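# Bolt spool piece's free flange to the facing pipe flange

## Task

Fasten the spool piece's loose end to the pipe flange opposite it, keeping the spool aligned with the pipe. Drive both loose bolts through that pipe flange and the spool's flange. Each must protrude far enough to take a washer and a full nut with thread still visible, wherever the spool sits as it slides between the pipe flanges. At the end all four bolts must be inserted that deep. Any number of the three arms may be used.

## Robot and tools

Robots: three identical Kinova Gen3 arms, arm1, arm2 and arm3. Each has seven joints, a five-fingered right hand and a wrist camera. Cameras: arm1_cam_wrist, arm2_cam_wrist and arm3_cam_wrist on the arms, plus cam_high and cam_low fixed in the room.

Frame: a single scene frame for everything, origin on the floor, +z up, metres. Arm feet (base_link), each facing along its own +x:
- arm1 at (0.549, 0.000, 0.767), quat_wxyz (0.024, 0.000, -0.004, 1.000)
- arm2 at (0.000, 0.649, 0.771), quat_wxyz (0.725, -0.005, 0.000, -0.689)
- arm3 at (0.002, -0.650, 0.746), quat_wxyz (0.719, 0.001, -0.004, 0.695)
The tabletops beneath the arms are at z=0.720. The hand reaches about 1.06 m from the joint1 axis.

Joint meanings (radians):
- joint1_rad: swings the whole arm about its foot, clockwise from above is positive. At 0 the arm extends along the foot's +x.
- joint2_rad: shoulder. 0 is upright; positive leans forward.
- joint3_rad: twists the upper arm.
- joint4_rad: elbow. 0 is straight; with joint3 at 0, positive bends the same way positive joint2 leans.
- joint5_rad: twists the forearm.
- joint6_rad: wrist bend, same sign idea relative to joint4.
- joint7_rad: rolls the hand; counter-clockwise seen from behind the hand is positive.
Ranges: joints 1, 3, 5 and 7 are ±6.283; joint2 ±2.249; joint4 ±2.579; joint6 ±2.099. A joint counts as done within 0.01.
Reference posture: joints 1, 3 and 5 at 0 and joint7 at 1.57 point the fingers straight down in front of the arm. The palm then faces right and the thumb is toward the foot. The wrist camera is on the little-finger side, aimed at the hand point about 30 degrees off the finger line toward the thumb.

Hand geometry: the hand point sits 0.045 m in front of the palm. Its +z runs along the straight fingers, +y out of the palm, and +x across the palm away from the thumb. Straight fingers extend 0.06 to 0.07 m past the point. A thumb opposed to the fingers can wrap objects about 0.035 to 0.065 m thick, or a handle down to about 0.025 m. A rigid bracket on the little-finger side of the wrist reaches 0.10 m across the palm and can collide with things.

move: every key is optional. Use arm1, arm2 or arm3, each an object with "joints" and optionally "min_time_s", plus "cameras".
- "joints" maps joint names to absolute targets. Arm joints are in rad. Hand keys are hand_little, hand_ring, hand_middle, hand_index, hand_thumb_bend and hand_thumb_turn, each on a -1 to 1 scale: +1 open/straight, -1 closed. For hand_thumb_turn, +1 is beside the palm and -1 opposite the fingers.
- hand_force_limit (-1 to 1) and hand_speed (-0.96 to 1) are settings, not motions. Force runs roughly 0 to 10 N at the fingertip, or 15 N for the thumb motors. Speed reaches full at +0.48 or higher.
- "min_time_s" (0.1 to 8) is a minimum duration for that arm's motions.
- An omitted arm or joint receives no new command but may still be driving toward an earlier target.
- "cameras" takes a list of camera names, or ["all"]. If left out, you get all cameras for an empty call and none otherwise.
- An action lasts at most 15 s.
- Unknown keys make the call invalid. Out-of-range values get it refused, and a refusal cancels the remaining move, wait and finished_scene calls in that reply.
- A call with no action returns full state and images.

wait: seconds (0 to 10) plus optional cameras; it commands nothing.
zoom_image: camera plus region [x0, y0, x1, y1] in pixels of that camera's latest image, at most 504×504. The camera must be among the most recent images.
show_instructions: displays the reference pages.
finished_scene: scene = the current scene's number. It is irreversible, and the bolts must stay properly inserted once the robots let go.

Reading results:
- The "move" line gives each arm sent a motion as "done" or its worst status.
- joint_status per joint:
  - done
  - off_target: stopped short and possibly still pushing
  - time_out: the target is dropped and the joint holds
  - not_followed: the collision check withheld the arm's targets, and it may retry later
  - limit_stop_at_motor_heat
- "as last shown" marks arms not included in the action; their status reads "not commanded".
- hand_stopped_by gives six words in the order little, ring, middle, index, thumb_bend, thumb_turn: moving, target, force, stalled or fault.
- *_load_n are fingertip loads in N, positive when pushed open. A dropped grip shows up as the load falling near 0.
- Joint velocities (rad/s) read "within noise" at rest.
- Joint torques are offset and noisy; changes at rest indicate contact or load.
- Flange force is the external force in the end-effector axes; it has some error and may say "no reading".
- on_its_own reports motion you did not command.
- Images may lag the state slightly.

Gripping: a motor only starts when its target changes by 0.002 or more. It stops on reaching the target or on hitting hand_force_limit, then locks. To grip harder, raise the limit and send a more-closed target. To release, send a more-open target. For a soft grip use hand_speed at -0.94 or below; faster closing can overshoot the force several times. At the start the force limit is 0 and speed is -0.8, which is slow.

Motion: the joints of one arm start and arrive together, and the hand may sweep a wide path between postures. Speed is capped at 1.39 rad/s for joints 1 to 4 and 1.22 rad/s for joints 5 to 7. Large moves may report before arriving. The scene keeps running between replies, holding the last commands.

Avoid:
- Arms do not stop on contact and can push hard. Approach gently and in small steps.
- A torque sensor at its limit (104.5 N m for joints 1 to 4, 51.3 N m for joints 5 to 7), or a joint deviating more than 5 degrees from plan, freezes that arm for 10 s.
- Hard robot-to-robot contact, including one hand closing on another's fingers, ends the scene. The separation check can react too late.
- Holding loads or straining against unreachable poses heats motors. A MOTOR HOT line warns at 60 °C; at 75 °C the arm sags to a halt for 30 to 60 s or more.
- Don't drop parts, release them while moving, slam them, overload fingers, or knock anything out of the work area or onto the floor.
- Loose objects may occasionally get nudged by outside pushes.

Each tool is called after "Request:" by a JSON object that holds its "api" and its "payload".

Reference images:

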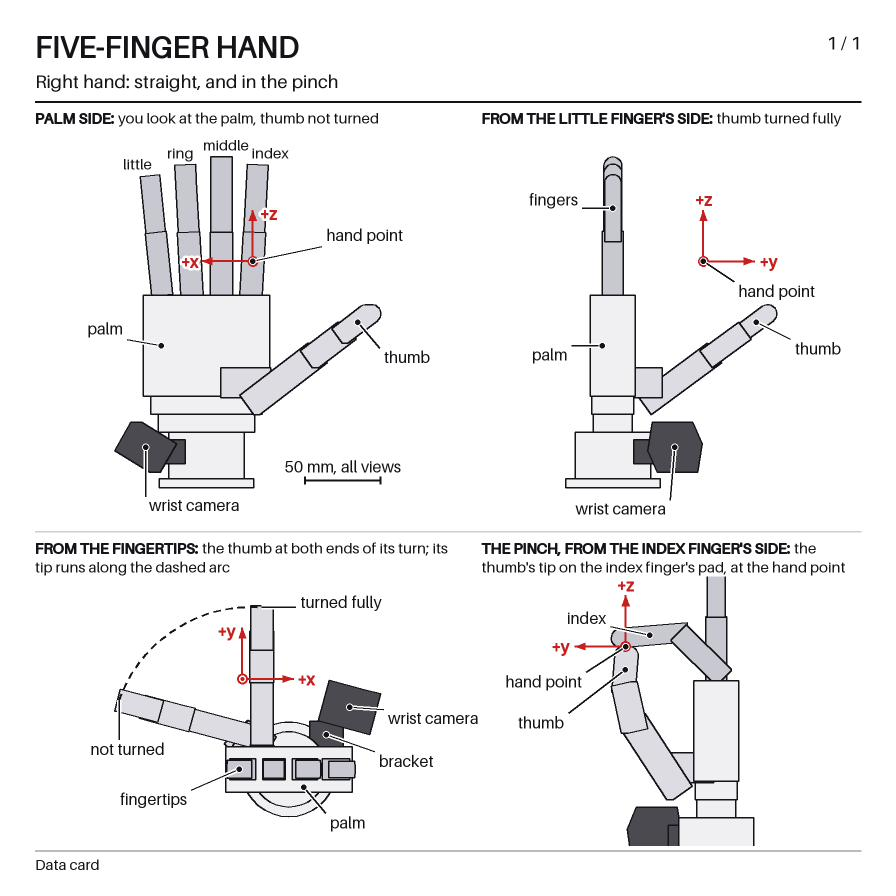

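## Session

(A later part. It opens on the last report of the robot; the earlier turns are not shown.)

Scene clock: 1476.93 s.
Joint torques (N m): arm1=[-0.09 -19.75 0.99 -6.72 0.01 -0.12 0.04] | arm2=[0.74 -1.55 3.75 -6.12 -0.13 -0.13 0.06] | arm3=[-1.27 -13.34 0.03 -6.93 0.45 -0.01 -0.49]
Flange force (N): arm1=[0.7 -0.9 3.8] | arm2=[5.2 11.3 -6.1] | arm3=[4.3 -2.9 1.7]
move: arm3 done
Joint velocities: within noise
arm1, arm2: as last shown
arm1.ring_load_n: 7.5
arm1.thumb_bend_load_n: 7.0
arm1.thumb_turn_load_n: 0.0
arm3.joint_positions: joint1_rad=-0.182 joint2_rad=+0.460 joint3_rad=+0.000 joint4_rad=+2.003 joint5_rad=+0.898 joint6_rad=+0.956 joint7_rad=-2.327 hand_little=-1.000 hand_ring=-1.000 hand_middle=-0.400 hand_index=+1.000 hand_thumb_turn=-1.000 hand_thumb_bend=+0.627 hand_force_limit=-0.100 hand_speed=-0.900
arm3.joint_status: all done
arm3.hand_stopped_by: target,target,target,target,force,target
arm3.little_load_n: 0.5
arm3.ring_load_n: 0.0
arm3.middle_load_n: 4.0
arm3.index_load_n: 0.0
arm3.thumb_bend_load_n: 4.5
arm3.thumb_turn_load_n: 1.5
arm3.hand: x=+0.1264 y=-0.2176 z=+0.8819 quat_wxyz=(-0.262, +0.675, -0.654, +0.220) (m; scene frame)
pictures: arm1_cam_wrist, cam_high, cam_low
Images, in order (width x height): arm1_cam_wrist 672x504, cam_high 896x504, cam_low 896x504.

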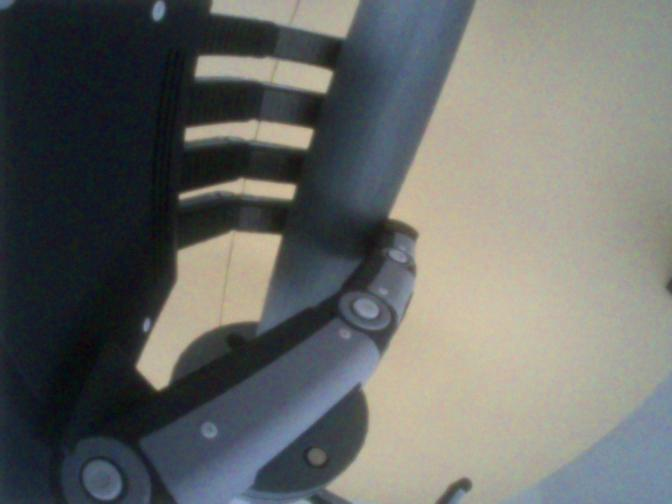

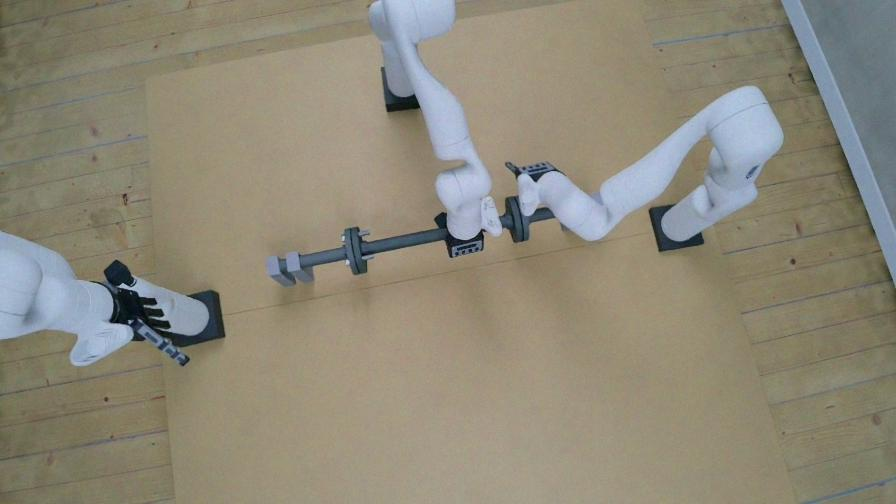

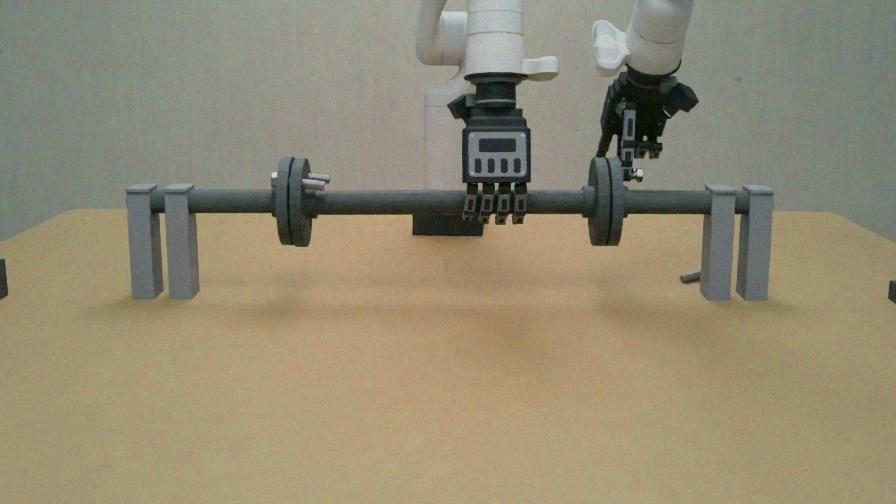

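Request:
{"api": "move", "payload": {"arm3": {"joints": {"hand_speed": -0.85, "hand_thumb_bend": 0.92}}, "cameras": ["arm3_cam_wrist", "cam_low", "arm1_cam_wrist"]}}

Request:
{"api": "zoom_image", "payload": {"camera": "cam_low", "region": [585, 150, 685, 250]}}

Scene clock: 1515.93 s.
Joint torques (N m): arm1=[-0.04 -19.29 0.97 -6.26 0 -0.06 0.01] | arm2=[0.77 -1.57 3.79 -6.09 -0.12 -0.15 0.06] | arm3=[-0.28 -12.67 0.97 -5.76 0.51 0.68 -0.38]
Flange force (N): arm1=[0.6 -1.8 2.9] | arm2=[5.2 11.4 -6.3] | arm3=[2.6 -2.0 -0.3]
move: arm3 done
Joint velocities: within noise
arm1.joint_positions: joint1_rad=-0.213 joint2_rad=+0.646 joint3_rad=+0.000 joint4_rad=+1.658 joint5_rad=+0.020 joint6_rad=+0.663 joint7_rad=-0.132 hand_little=+0.014 hand_ring=+0.030 hand_middle=+0.042 hand_index=+0.056 hand_thumb_turn=-1.000 hand_thumb_bend=+0.374 hand_force_limit=-0.400 hand_speed=-0.900
arm1.joint_status: not commanded
arm1.hand_stopped_by: force,force,force,force,force,target
arm1.little_load_n: 3.0
arm1.ring_load_n: 7.5
arm1.middle_load_n: 0.0
arm1.index_load_n: 0.0
arm1.thumb_bend_load_n: 7.0
arm1.thumb_turn_load_n: 0.0
arm1.hand: x=+0.0695 y=-0.0895 z=+0.8496 quat_wxyz=(-0.060, +0.687, +0.721, -0.063) (m; scene frame)
arm2.joint_positions: joint1_rad=+0.670 joint2_rad=-0.349 joint3_rad=-0.051 joint4_rad=+1.624 joint5_rad=-0.060 joint6_rad=+1.887 joint7_rad=-2.276 hand_little=+1.000 hand_ring=+1.000 hand_middle=+1.000 hand_index=+1.000 hand_thumb_turn=+1.000 hand_thumb_bend=+1.000 hand_force_limit=+0.000 hand_speed=-0.800
arm2.joint_status: not commanded
arm2.hand_stopped_by: target,target,target,target,target,target
arm2.little_load_n: 0.0
arm2.ring_load_n: 0.0
arm2.middle_load_n: 0.0
arm2.index_load_n: 0.0
arm2.thumb_bend_load_n: 0.0
arm2.thumb_turn_load_n: 0.0
arm2.hand: x=-0.0916 y=+0.4621 z=+1.2232 quat_wxyz=(-0.008, -0.988, -0.155, -0.018) (m; scene frame)
arm3.joint_positions: joint1_rad=-0.182 joint2_rad=+0.460 joint3_rad=+0.000 joint4_rad=+2.003 joint5_rad=+0.898 joint6_rad=+0.956 joint7_rad=-2.327 hand_little=-1.000 hand_ring=-1.000 hand_middle=-0.400 hand_index=+1.000 hand_thumb_turn=-1.000 hand_thumb_bend=+0.920 hand_force_limit=-0.100 hand_speed=-0.850
arm3.joint_status: all done
arm3.hand_stopped_by: target,target,target,target,target,target
arm3.little_load_n: 0.0
arm3.ring_load_n: 0.0
arm3.middle_load_n: 0.0
arm3.index_load_n: 0.0
arm3.thumb_bend_load_n: 0.0
arm3.thumb_turn_load_n: 0.0
arm3.hand: x=+0.1264 y=-0.2176 z=+0.8819 quat_wxyz=(-0.262, +0.675, -0.654, +0.220) (m; scene frame)
pictures: arm1_cam_wrist, arm3_cam_wrist, cam_low
Images, in order (width x height): arm1_cam_wrist 672x504, arm3_cam_wrist 672x504, cam_low 896x504.

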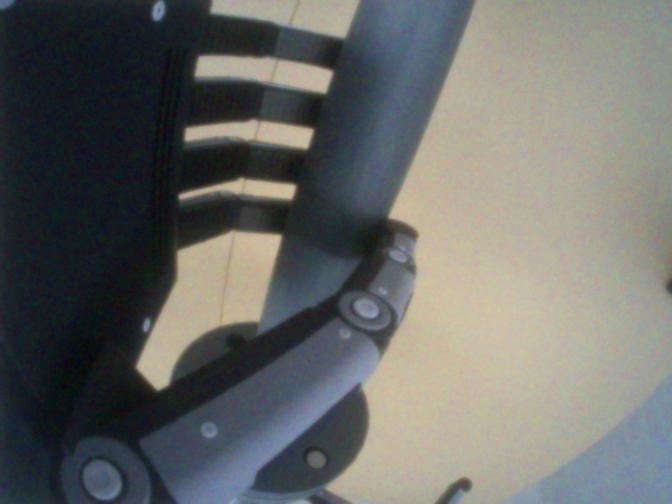

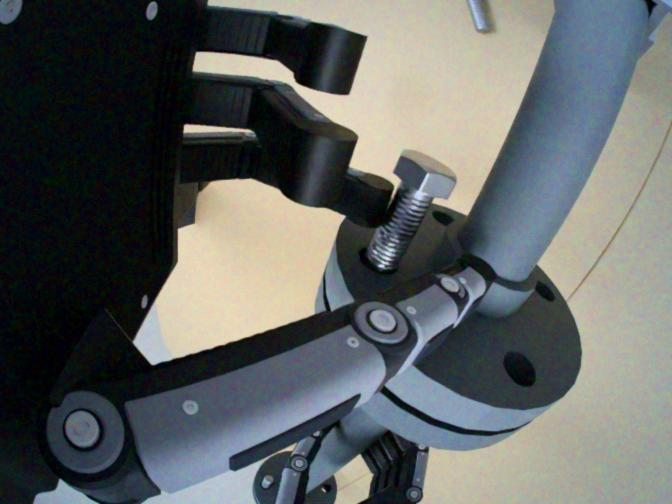

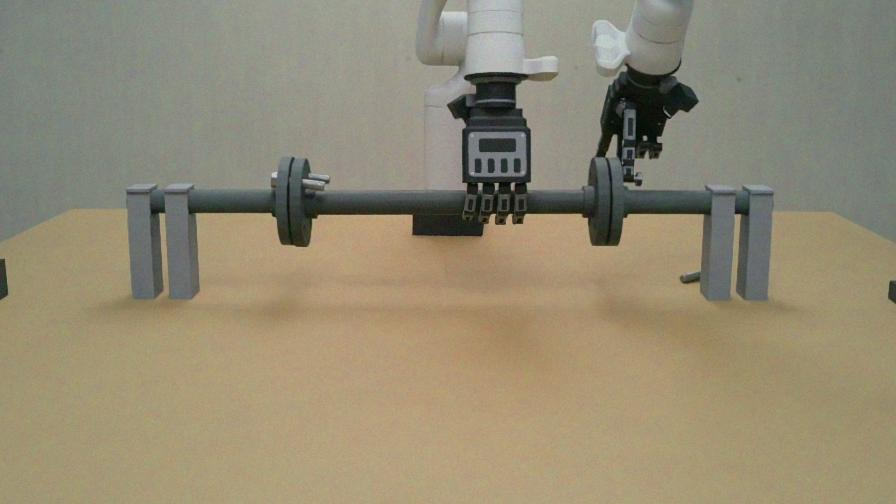

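Scaled by 5.040 from the camera's 896x504 image, which has a finer 1280x720 frame.

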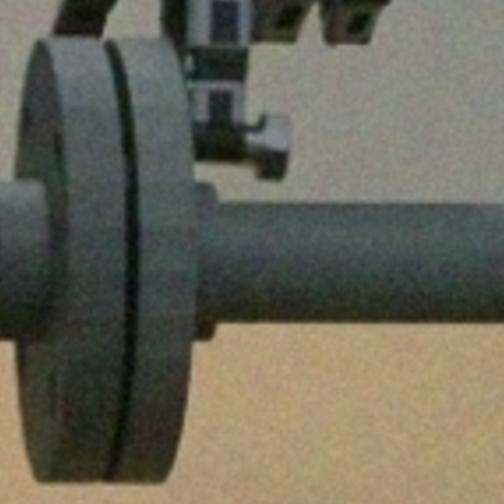

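Request:
{"api": "move", "payload": {"arm3": {"joints": {"joint1_rad": -0.1824, "joint2_rad": 0.3486, "joint3_rad": 0, "joint4_rad": 1.9239, "joint5_rad": 0.8092, "joint6_rad": 1.0819, "joint7_rad": -2.1584}, "min_time_s": 2.5}, "cameras": ["arm3_cam_wrist", "cam_low", "cam_high"]}}

Request:
{"api": "zoom_image", "payload": {"camera": "cam_low", "region": [585, 150, 685, 250]}}

Request:
{"api": "zoom_image", "payload": {"camera": "cam_high", "region": [495, 180, 575, 260]}}

Scene clock: 1531.87 s.
Joint torques (N m): arm1=[-0.06 -19.28 0.97 -6.15 0.03 0 0.03] | arm2=[0.74 -1.5 3.79 -6.11 -0.14 -0.15 0.03] | arm3=[-0.22 -11.87 0.85 -6.92 0.83 0.44 -0.36]
Flange force (N): arm1=[0.6 -2.1 3.0] | arm2=[5.3 11.2 -6.2] | arm3=[3.0 -1.3 -0.2]
move: arm3 done
Joint velocities: within noise
arm1, arm2: as last shown
arm1.ring_load_n: 8.0
arm1.middle_load_n: 0.5
arm3.joint_positions: joint1_rad=-0.182 joint2_rad=+0.349 joint3_rad=+0.000 joint4_rad=+1.924 joint5_rad=+0.809 joint6_rad=+1.082 joint7_rad=-2.158 hand_little=-1.000 hand_ring=-1.000 hand_middle=-0.400 hand_index=+1.000 hand_thumb_turn=-1.000 hand_thumb_bend=+0.920 hand_force_limit=-0.100 hand_speed=-0.850
arm3.joint_status: all done
arm3.hand_stopped_by: target,target,target,target,target,target
arm3.little_load_n: 0.0
arm3.ring_load_n: 0.0
arm3.middle_load_n: 0.0
arm3.index_load_n: 0.0
arm3.thumb_bend_load_n: 0.0
arm3.thumb_turn_load_n: 0.0
arm3.hand: x=+0.1261 y=-0.2185 z=+0.9419 quat_wxyz=(-0.262, +0.675, -0.654, +0.220) (m; scene frame)
pictures: arm3_cam_wrist, cam_high, cam_low
Images, in order (width x height): arm3_cam_wrist 672x504, cam_high 896x504, cam_low 896x504.

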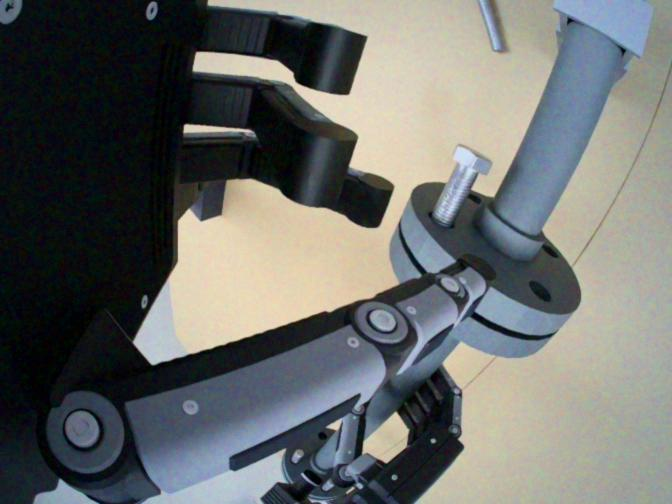

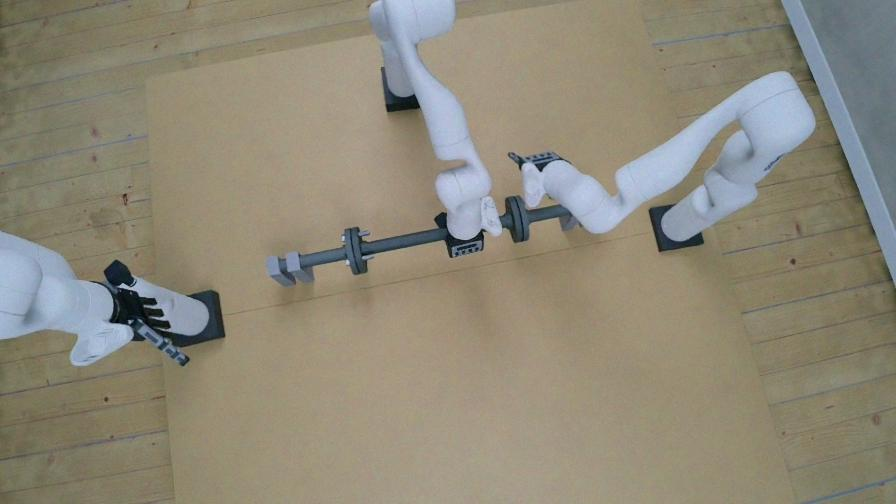

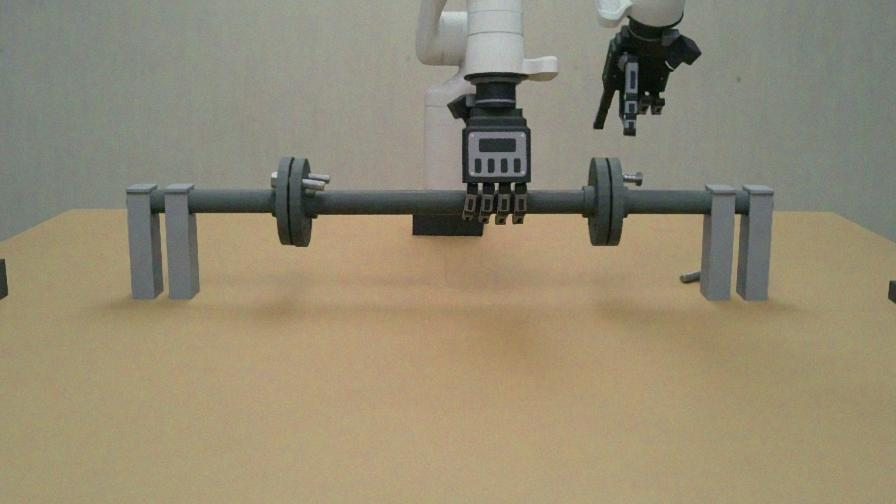

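Scaled by 5.040 from the camera's 896x504 image, which has a finer 1280x720 frame.

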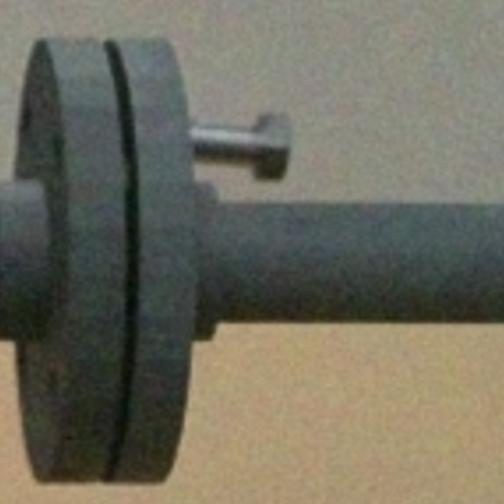

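Scaled by 6.300 from the camera's 896x504 image, which has a finer 1280x720 frame.

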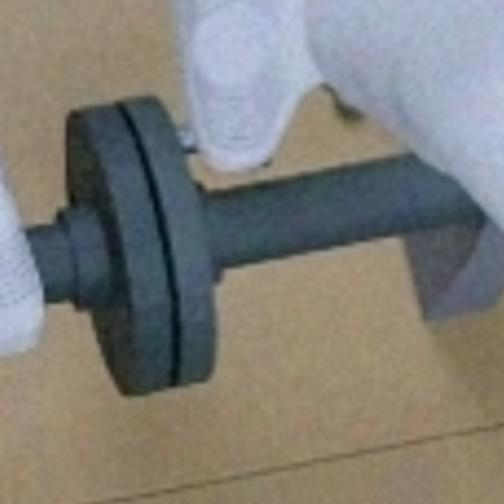

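Request:
{"api": "zoom_image", "payload": {"camera": "arm3_cam_wrist", "region": [380, 120, 600, 370]}}

Scaled by 2.016 from the camera's 672x504 image, which has a finer 960x720 frame.

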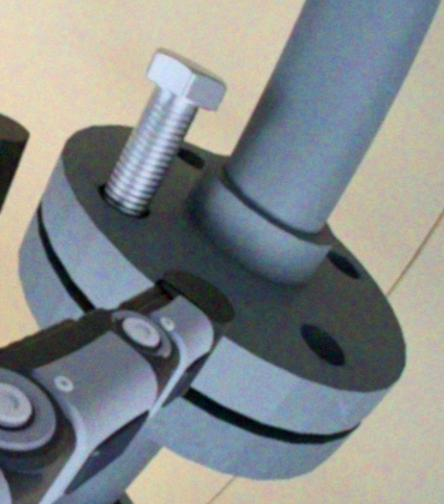

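Request:
{"api": "move", "payload": {"arm3": {"joints": {"joint1_rad": -0.0693, "joint2_rad": 0.1182, "joint3_rad": 0, "joint4_rad": 1.913, "joint5_rad": 0.2845, "joint6_rad": 1.1333, "joint7_rad": -1.6947, "hand_middle": 1.0}, "min_time_s": 2.5}}}

Request:
{"api": "move", "payload": {"arm3": {"joints": {"joint1_rad": -0.0703, "joint2_rad": 0.2221, "joint3_rad": 0, "joint4_rad": 2.0599, "joint5_rad": 0.3323, "joint6_rad": 0.8936, "joint7_rad": -1.7855}, "min_time_s": 2.5}, "cameras": ["arm3_cam_wrist", "cam_low", "cam_high"]}}

Request:
{"api": "zoom_image", "payload": {"camera": "cam_low", "region": [580, 130, 720, 250]}}

Request:
{"api": "zoom_image", "payload": {"camera": "cam_high", "region": [495, 160, 595, 260]}}

Scene clock: 1627.10 s.
Joint torques (N m): arm1=[-0.08 -19.13 1 -6.24 0 0.03 0.05] | arm2=[0.73 -1.61 3.8 -6.11 -0.14 -0.11 0.06] | arm3=[-0.24 -8.8 0.29 -8.12 0.08 -0.23 -0.35]
Flange force (N): arm1=[0.7 -1.5 2.8] | arm2=[5.1 11.5 -6.1] | arm3=[3.4 -0.9 0.6]
move: arm3 done
Joint velocities: within noise
arm1, arm2: as last shown
arm1.little_load_n: 3.5
arm1.thumb_bend_load_n: 6.5
arm2.thumb_bend_load_n: -0.5
arm3.joint_positions: joint1_rad=-0.069 joint2_rad=+0.118 joint3_rad=+0.000 joint4_rad=+1.913 joint5_rad=+0.284 joint6_rad=+1.133 joint7_rad=-1.695 hand_little=-1.000 hand_ring=-1.000 hand_middle=+1.000 hand_index=+1.000 hand_thumb_turn=-1.000 hand_thumb_bend=+0.920 hand_force_limit=-0.100 hand_speed=-0.850
arm3.joint_status: all done
arm3.hand_stopped_by: target,target,target,target,target,target
arm3.little_load_n: 0.0
arm3.ring_load_n: 0.0
arm3.middle_load_n: 0.0
arm3.index_load_n: -0.5
arm3.thumb_bend_load_n: 0.0
arm3.thumb_turn_load_n: 0.0
arm3.hand: x=+0.0367 y=-0.2903 z=+0.9843 quat_wxyz=(-0.094, +0.713, -0.689, +0.090) (m; scene frame)
pictures: none

Scene clock: 1629.90 s.
Joint torques (N m): arm1=[-0.12 -19.22 0.91 -6.25 -0.01 0.02 0.05] | arm2=[0.74 -1.53 3.84 -6.13 -0.14 -0.14 0.06] | arm3=[-0.2 -9.61 0.42 -6.9 -0.01 -0.19 -0.32]
Flange force (N): arm1=[0.7 -1.6 3.0] | arm2=[5.4 11.4 -6.1] | arm3=[3.0 -1.0 -0.4]
move: arm3 done
Joint velocities: within noise
arm1, arm2: as last shown
arm1.little_load_n: 3.0
arm1.middle_load_n: 0.0
arm1.thumb_bend_load_n: 7.0
arm1.thumb_turn_load_n: 0.5
arm2.thumb_bend_load_n: 0.0
arm3.joint_positions: joint1_rad=-0.070 joint2_rad=+0.222 joint3_rad=+0.000 joint4_rad=+2.060 joint5_rad=+0.332 joint6_rad=+0.894 joint7_rad=-1.786 hand_little=-1.000 hand_ring=-1.000 hand_middle=+1.000 hand_index=+1.000 hand_thumb_turn=-1.000 hand_thumb_bend=+0.920 hand_force_limit=-0.100 hand_speed=-0.850
arm3.joint_status: all done
arm3.hand_stopped_by: target,target,target,target,target,target
arm3.little_load_n: 0.0
arm3.ring_load_n: 0.0
arm3.middle_load_n: -0.5
arm3.index_load_n: 0.0
arm3.thumb_bend_load_n: 0.0
arm3.thumb_turn_load_n: 0.0
arm3.hand: x=+0.0366 y=-0.2898 z=+0.9114 quat_wxyz=(-0.094, +0.713, -0.689, +0.090) (m; scene frame)
pictures: arm3_cam_wrist, cam_high, cam_low
Images, in order (width x height): arm3_cam_wrist 672x504, cam_high 896x504, cam_low 896x504.

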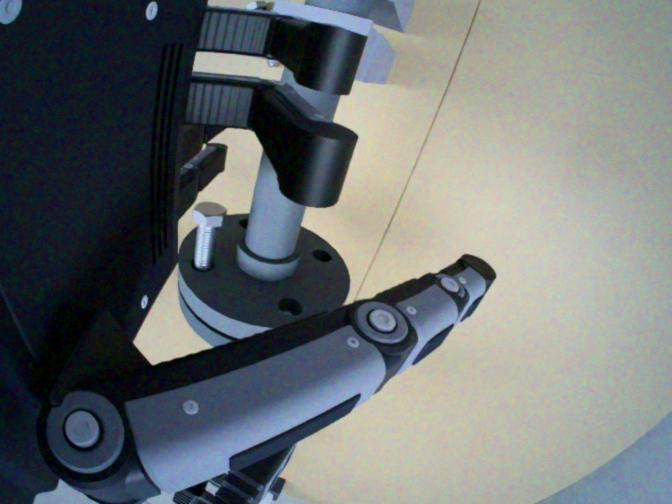

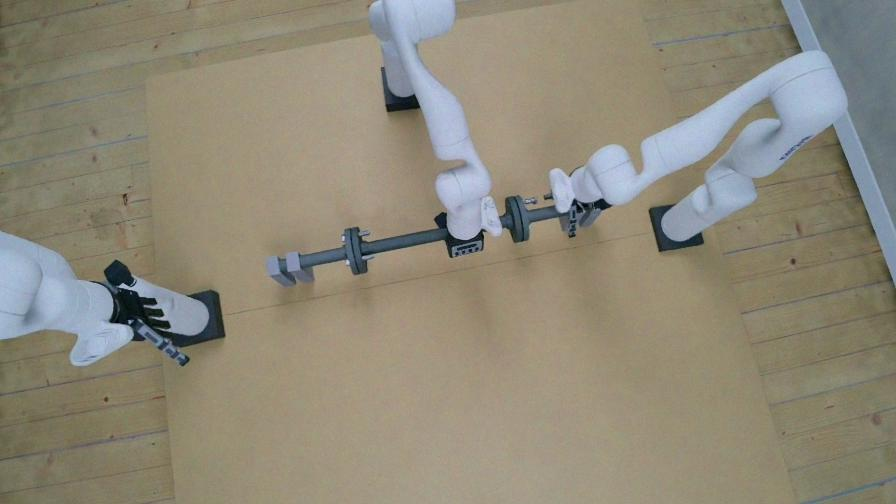

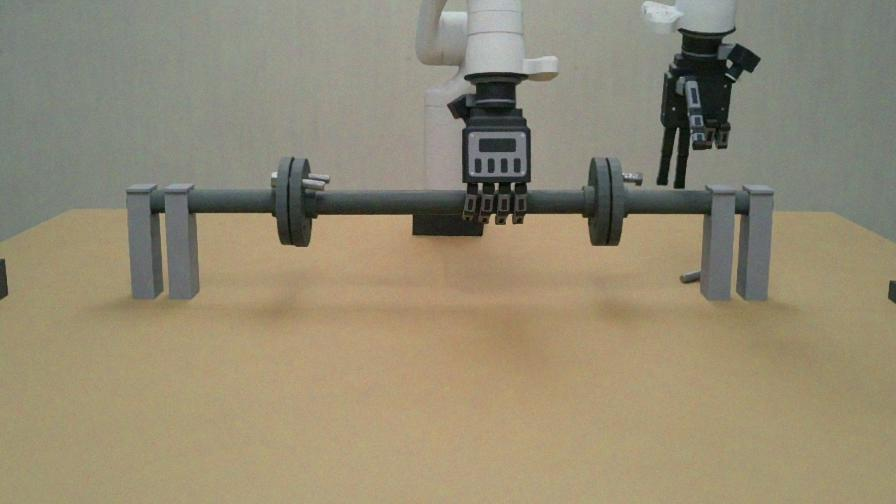

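Scaled by 3.600 from the camera's 896x504 image, which has a finer 1280x720 frame.

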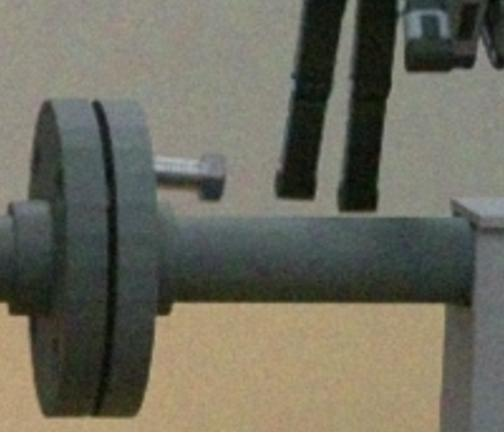

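Scaled by 5.040 from the camera's 896x504 image, which has a finer 1280x720 frame.

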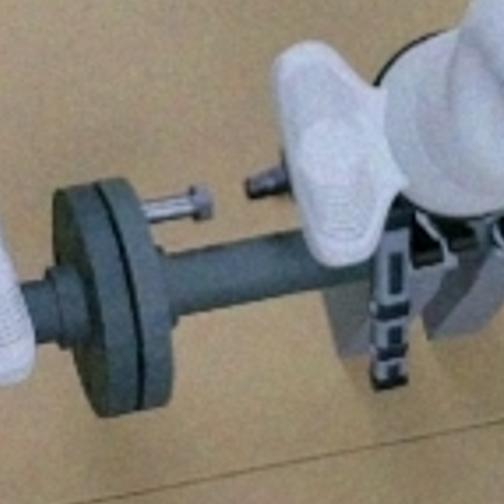

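Request:
{"api": "move", "payload": {"arm3": {"joints": {"joint1_rad": -0.0701, "joint2_rad": 0.2584, "joint3_rad": 0, "joint4_rad": 2.008, "joint5_rad": 0.3281, "joint6_rad": 0.9094, "joint7_rad": -1.7785}, "min_time_s": 1.5}}}

Request:
{"api": "move", "payload": {"arm3": {"joints": {"joint1_rad": -0.0701, "joint2_rad": 0.2783, "joint3_rad": 0, "joint4_rad": 1.9789, "joint5_rad": 0.3257, "joint6_rad": 0.9181, "joint7_rad": -1.7747}, "min_time_s": 2}, "cameras": ["arm3_cam_wrist", "cam_low", "cam_high", "arm1_cam_wrist"]}}

Request:
{"api": "zoom_image", "payload": {"camera": "cam_low", "region": [580, 130, 720, 250]}}

Request:
{"api": "zoom_image", "payload": {"camera": "cam_high", "region": [495, 160, 595, 260]}}

Scene clock: 1664.20 s.
Joint torques (N m): arm1=[-0.08 -19.23 0.95 -6.19 0.02 -0.06 0.07] | arm2=[0.77 -1.54 3.78 -6.11 -0.13 -0.14 0.06] | arm3=[-0.22 -10.35 0.48 -6.97 0.02 -0.21 -0.34]
Flange force (N): arm1=[0.6 -2.0 2.8] | arm2=[5.2 11.3 -6.2] | arm3=[3.0 -1.1 -0.5]
move: arm3 done
Joint velocities: within noise
arm1, arm2: as last shown
arm1.ring_load_n: 7.5
arm1.middle_load_n: 0.5
arm1.thumb_turn_load_n: 0.0
arm3.joint_positions: joint1_rad=-0.070 joint2_rad=+0.258 joint3_rad=+0.000 joint4_rad=+2.008 joint5_rad=+0.328 joint6_rad=+0.909 joint7_rad=-1.779 hand_little=-1.000 hand_ring=-1.000 hand_middle=+1.000 hand_index=+1.000 hand_thumb_turn=-1.000 hand_thumb_bend=+0.920 hand_force_limit=-0.100 hand_speed=-0.850
arm3.joint_status: all done
arm3.hand_stopped_by: target,target,target,target,target,target
arm3.little_load_n: 0.0
arm3.ring_load_n: 0.0
arm3.middle_load_n: 0.0
arm3.index_load_n: 0.0
arm3.thumb_bend_load_n: -0.5
arm3.thumb_turn_load_n: 0.0
arm3.hand: x=+0.0361 y=-0.2722 z=+0.9116 quat_wxyz=(-0.094, +0.713, -0.689, +0.090) (m; scene frame)
pictures: none

Scene clock: 1666.50 s.
Joint torques (N m): arm1=[-0.23 -19.29 0.97 -6.35 -0.05 0.01 -0.02] | arm2=[0.75 -1.58 3.84 -6.16 -0.14 -0.14 0.05] | arm3=[-0.27 -10.74 0.34 -7.29 -0.02 -0.34 -0.33]
Flange force (N): arm1=[1.1 -1.4 3.1] | arm2=[5.3 11.5 -6.0] | arm3=[3.7 -1.1 -0.3]
move: arm3 done
Joint velocities: within noise
arm1, arm2: as last shown
arm1.ring_load_n: 8.0
arm1.thumb_turn_load_n: 0.5
arm3.joint_positions: joint1_rad=-0.070 joint2_rad=+0.278 joint3_rad=+0.000 joint4_rad=+1.979 joint5_rad=+0.326 joint6_rad=+0.918 joint7_rad=-1.775 hand_little=-1.000 hand_ring=-1.000 hand_middle=+1.000 hand_index=+1.000 hand_thumb_turn=-1.000 hand_thumb_bend=+0.920 hand_force_limit=-0.100 hand_speed=-0.850
arm3.joint_status: all done
arm3.hand_stopped_by: target,target,target,target,target,target
arm3.little_load_n: 0.0
arm3.ring_load_n: 0.0
arm3.middle_load_n: 0.0
arm3.index_load_n: 0.0
arm3.thumb_bend_load_n: 0.0
arm3.thumb_turn_load_n: 0.0
arm3.hand: x=+0.0357 y=-0.2623 z=+0.9117 quat_wxyz=(-0.094, +0.713, -0.689, +0.090) (m; scene frame)
pictures: arm1_cam_wrist, arm3_cam_wrist, cam_high, cam_low
Images, in order (width x height): arm1_cam_wrist 672x504, arm3_cam_wrist 672x504, cam_high 896x504, cam_low 896x504.

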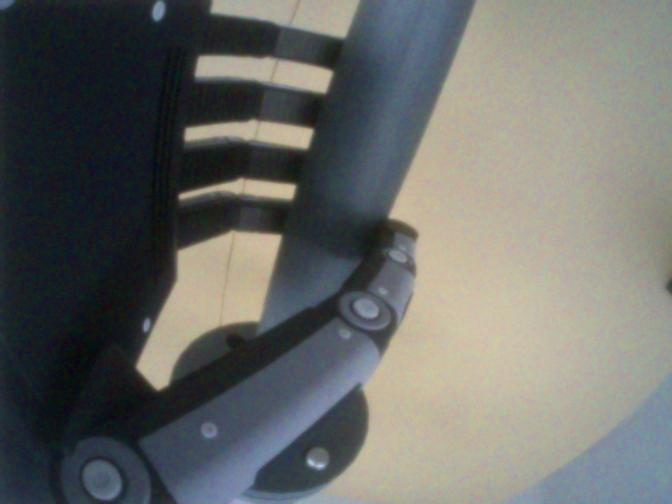

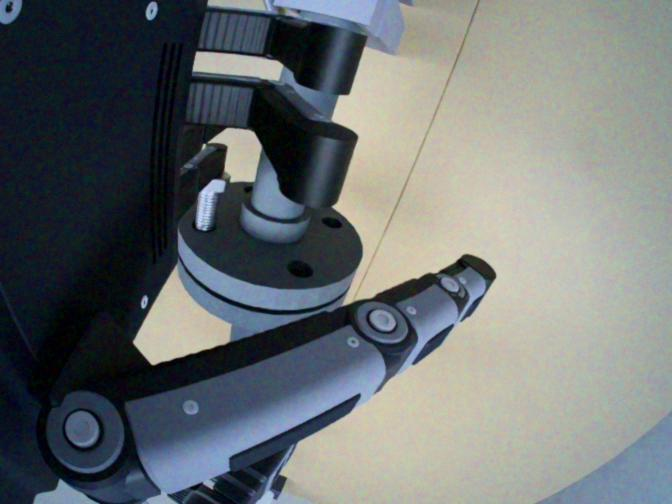

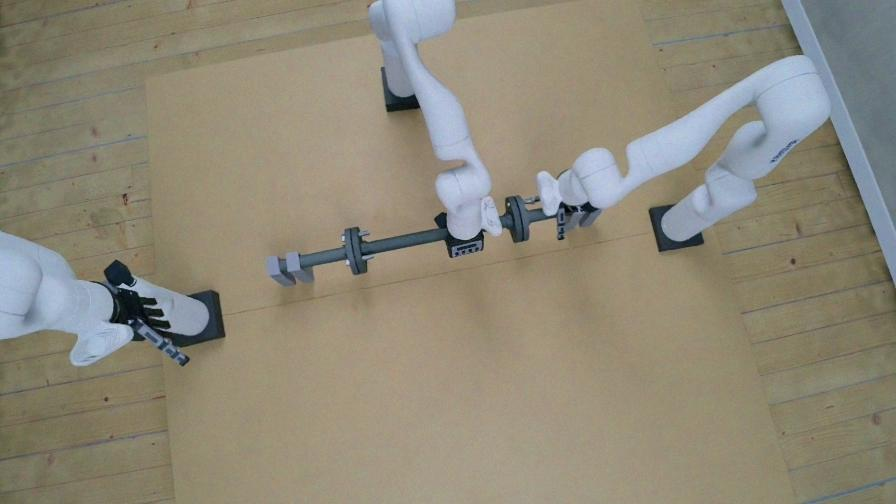

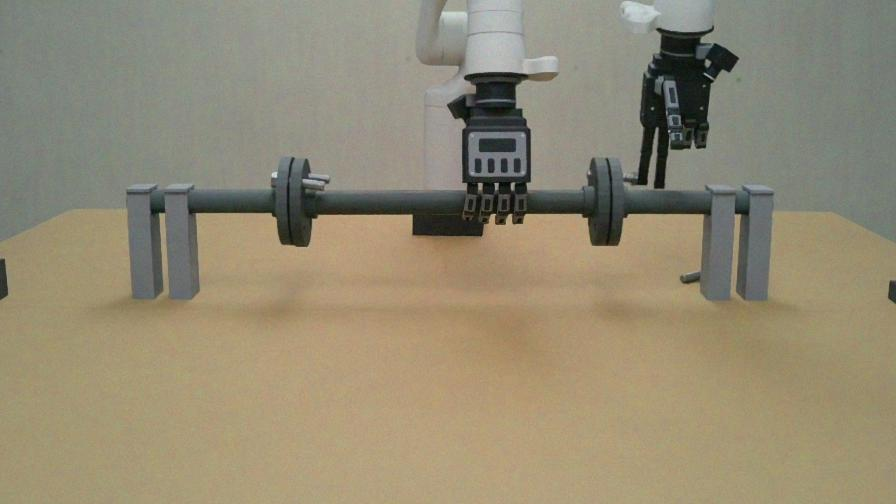

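Scaled by 3.600 from the camera's 896x504 image, which has a finer 1280x720 frame.

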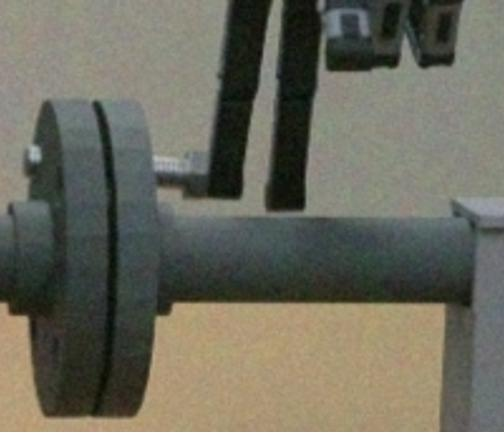

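Scaled by 5.040 from the camera's 896x504 image, which has a finer 1280x720 frame.

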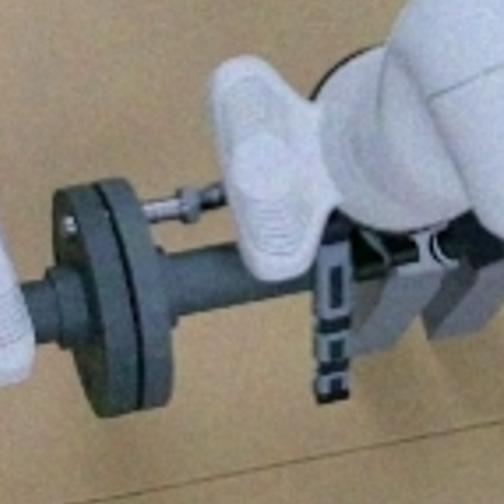

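Request:
{"api": "move", "payload": {"arm3": {"joints": {"joint1_rad": -0.0701, "joint2_rad": 0.2984, "joint3_rad": 0, "joint4_rad": 1.9491, "joint5_rad": 0.3234, "joint6_rad": 0.9273, "joint7_rad": -1.7709}, "min_time_s": 2}}}

Request:
{"api": "move", "payload": {"arm3": {"joints": {"joint1_rad": -0.0702, "joint2_rad": 0.3145, "joint3_rad": 0, "joint4_rad": 1.9249, "joint5_rad": 0.3215, "joint6_rad": 0.9349, "joint7_rad": -1.7677}, "min_time_s": 2}, "cameras": ["arm3_cam_wrist", "cam_low", "cam_high", "arm1_cam_wrist"]}}

Request:
{"api": "zoom_image", "payload": {"camera": "cam_low", "region": [570, 130, 690, 250]}}

Request:
{"api": "zoom_image", "payload": {"camera": "cam_high", "region": [485, 170, 565, 250]}}

Scene clock: 1689.40 s.
Joint torques (N m): arm1=[-0.17 -19.44 0.93 -6.26 -0.05 -0.03 0.02] | arm2=[0.78 -1.52 3.79 -6.15 -0.14 -0.15 0.06] | arm3=[-0.23 -11.17 0.46 -7.24 0.04 -0.3 -0.3]
Flange force (N): arm1=[0.9 -2.0 3.3] | arm2=[5.3 11.3 -6.0] | arm3=[3.4 -0.9 -0.4]
move: arm3 done
Joint velocities: within noise
arm1, arm2: as last shown
arm1.ring_load_n: 7.5
arm1.thumb_bend_load_n: 6.5
arm1.thumb_turn_load_n: 0.0
arm3.joint_positions: joint1_rad=-0.070 joint2_rad=+0.298 joint3_rad=+0.000 joint4_rad=+1.949 joint5_rad=+0.323 joint6_rad=+0.927 joint7_rad=-1.771 hand_little=-1.000 hand_ring=-1.000 hand_middle=+1.000 hand_index=+1.000 hand_thumb_turn=-1.000 hand_thumb_bend=+0.920 hand_force_limit=-0.100 hand_speed=-0.850
arm3.joint_status: all done
arm3.hand_stopped_by: target,target,target,target,target,target
arm3.little_load_n: 0.0
arm3.ring_load_n: 0.0
arm3.middle_load_n: 0.0
arm3.index_load_n: 0.0
arm3.thumb_bend_load_n: -0.5
arm3.thumb_turn_load_n: 0.0
arm3.hand: x=+0.0353 y=-0.2523 z=+0.9117 quat_wxyz=(-0.094, +0.713, -0.689, +0.090) (m; scene frame)
pictures: none

Scene clock: 1691.70 s.
Joint torques (N m): arm1=[-0.31 -19.56 0.88 -6.42 -0.07 -0.05 0.04] | arm2=[0.71 -1.54 3.81 -6.13 -0.11 -0.15 0.06] | arm3=[-0.22 -11.48 0.45 -7.31 0.02 -0.27 -0.33]
Flange force (N): arm1=[1.1 -1.6 3.5] | arm2=[5.3 11.4 -6.1] | arm3=[3.6 -1.0 -0.3]
move: arm3 done
Joint velocities: within noise
arm1, arm2: as last shown
arm1.little_load_n: 2.5
arm1.ring_load_n: 8.0
arm1.thumb_turn_load_n: 0.5
arm2.index_load_n: -0.5
arm3.joint_positions: joint1_rad=-0.070 joint2_rad=+0.315 joint3_rad=+0.000 joint4_rad=+1.925 joint5_rad=+0.322 joint6_rad=+0.935 joint7_rad=-1.768 hand_little=-1.000 hand_ring=-1.000 hand_middle=+1.000 hand_index=+1.000 hand_thumb_turn=-1.000 hand_thumb_bend=+0.920 hand_force_limit=-0.100 hand_speed=-0.850
arm3.joint_status: all done
arm3.hand_stopped_by: target,target,target,target,target,target
arm3.little_load_n: 0.0
arm3.ring_load_n: 0.5
arm3.middle_load_n: 0.0
arm3.index_load_n: 0.0
arm3.thumb_bend_load_n: 0.0
arm3.thumb_turn_load_n: 0.0
arm3.hand: x=+0.0350 y=-0.2442 z=+0.9117 quat_wxyz=(-0.094, +0.713, -0.689, +0.090) (m; scene frame)
pictures: arm1_cam_wrist, arm3_cam_wrist, cam_high, cam_low
Images, in order (width x height): arm1_cam_wrist 672x504, arm3_cam_wrist 672x504, cam_high 896x504, cam_low 896x504.

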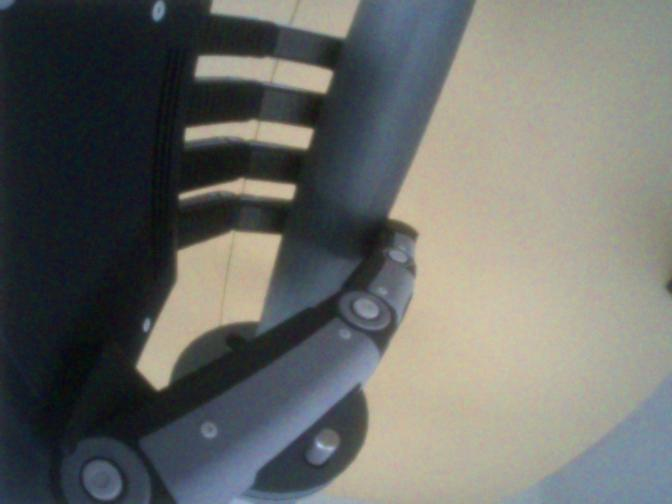

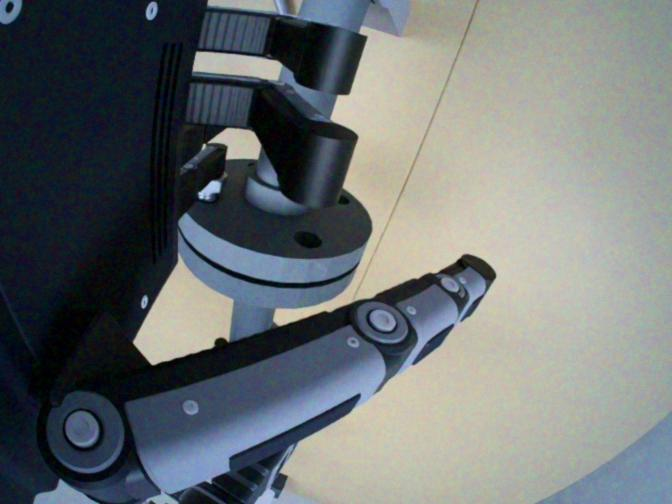

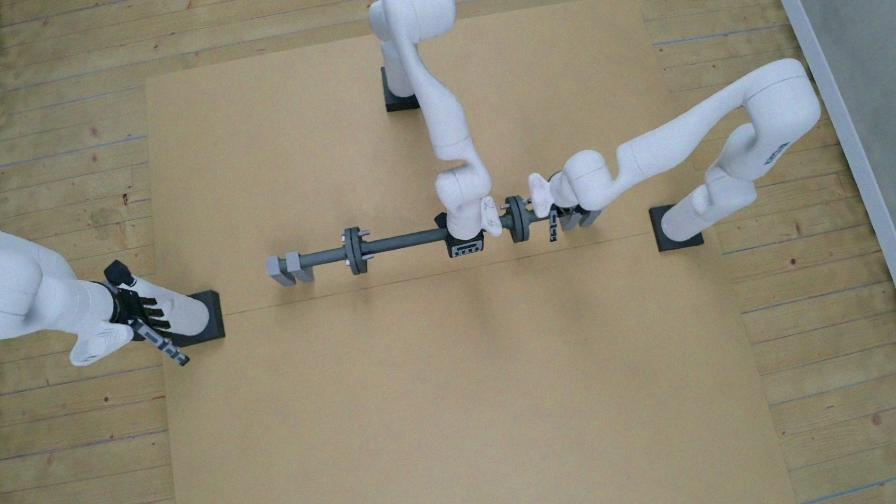

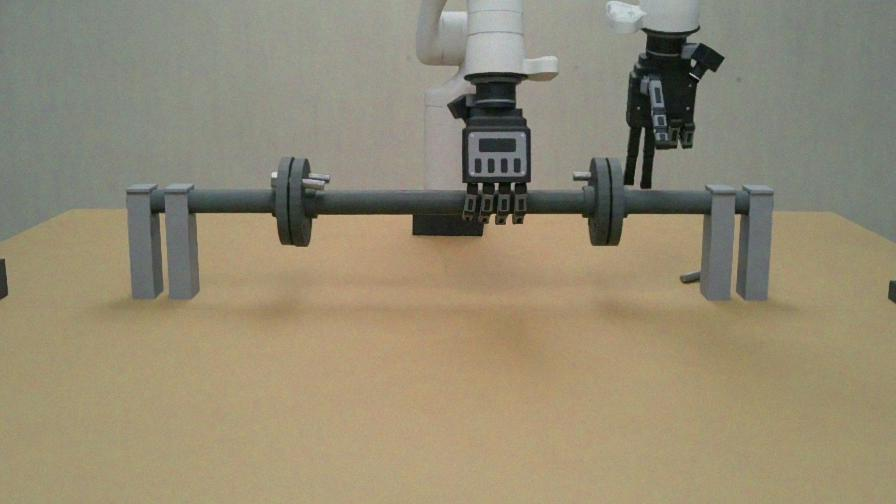

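Scaled by 4.200 from the camera's 896x504 image, which has a finer 1280x720 frame.

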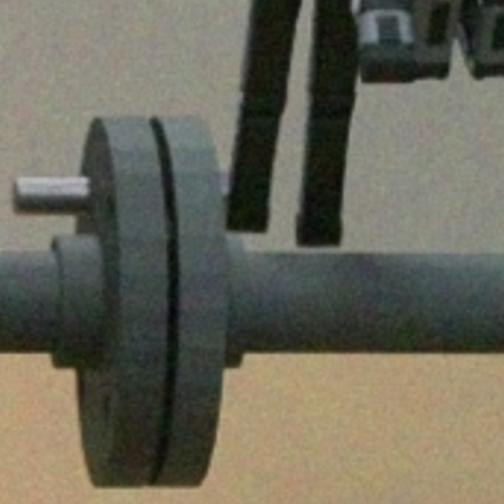

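Scaled by 6.300 from the camera's 896x504 image, which has a finer 1280x720 frame.

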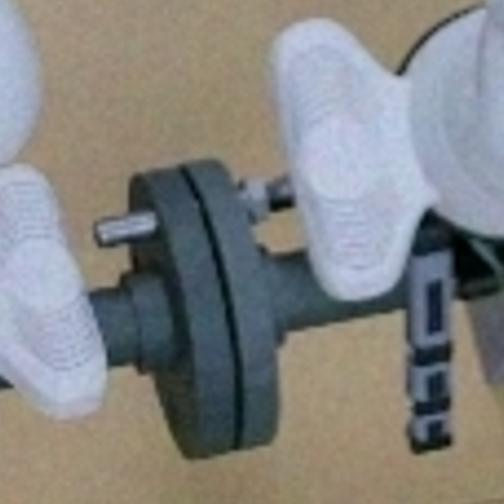

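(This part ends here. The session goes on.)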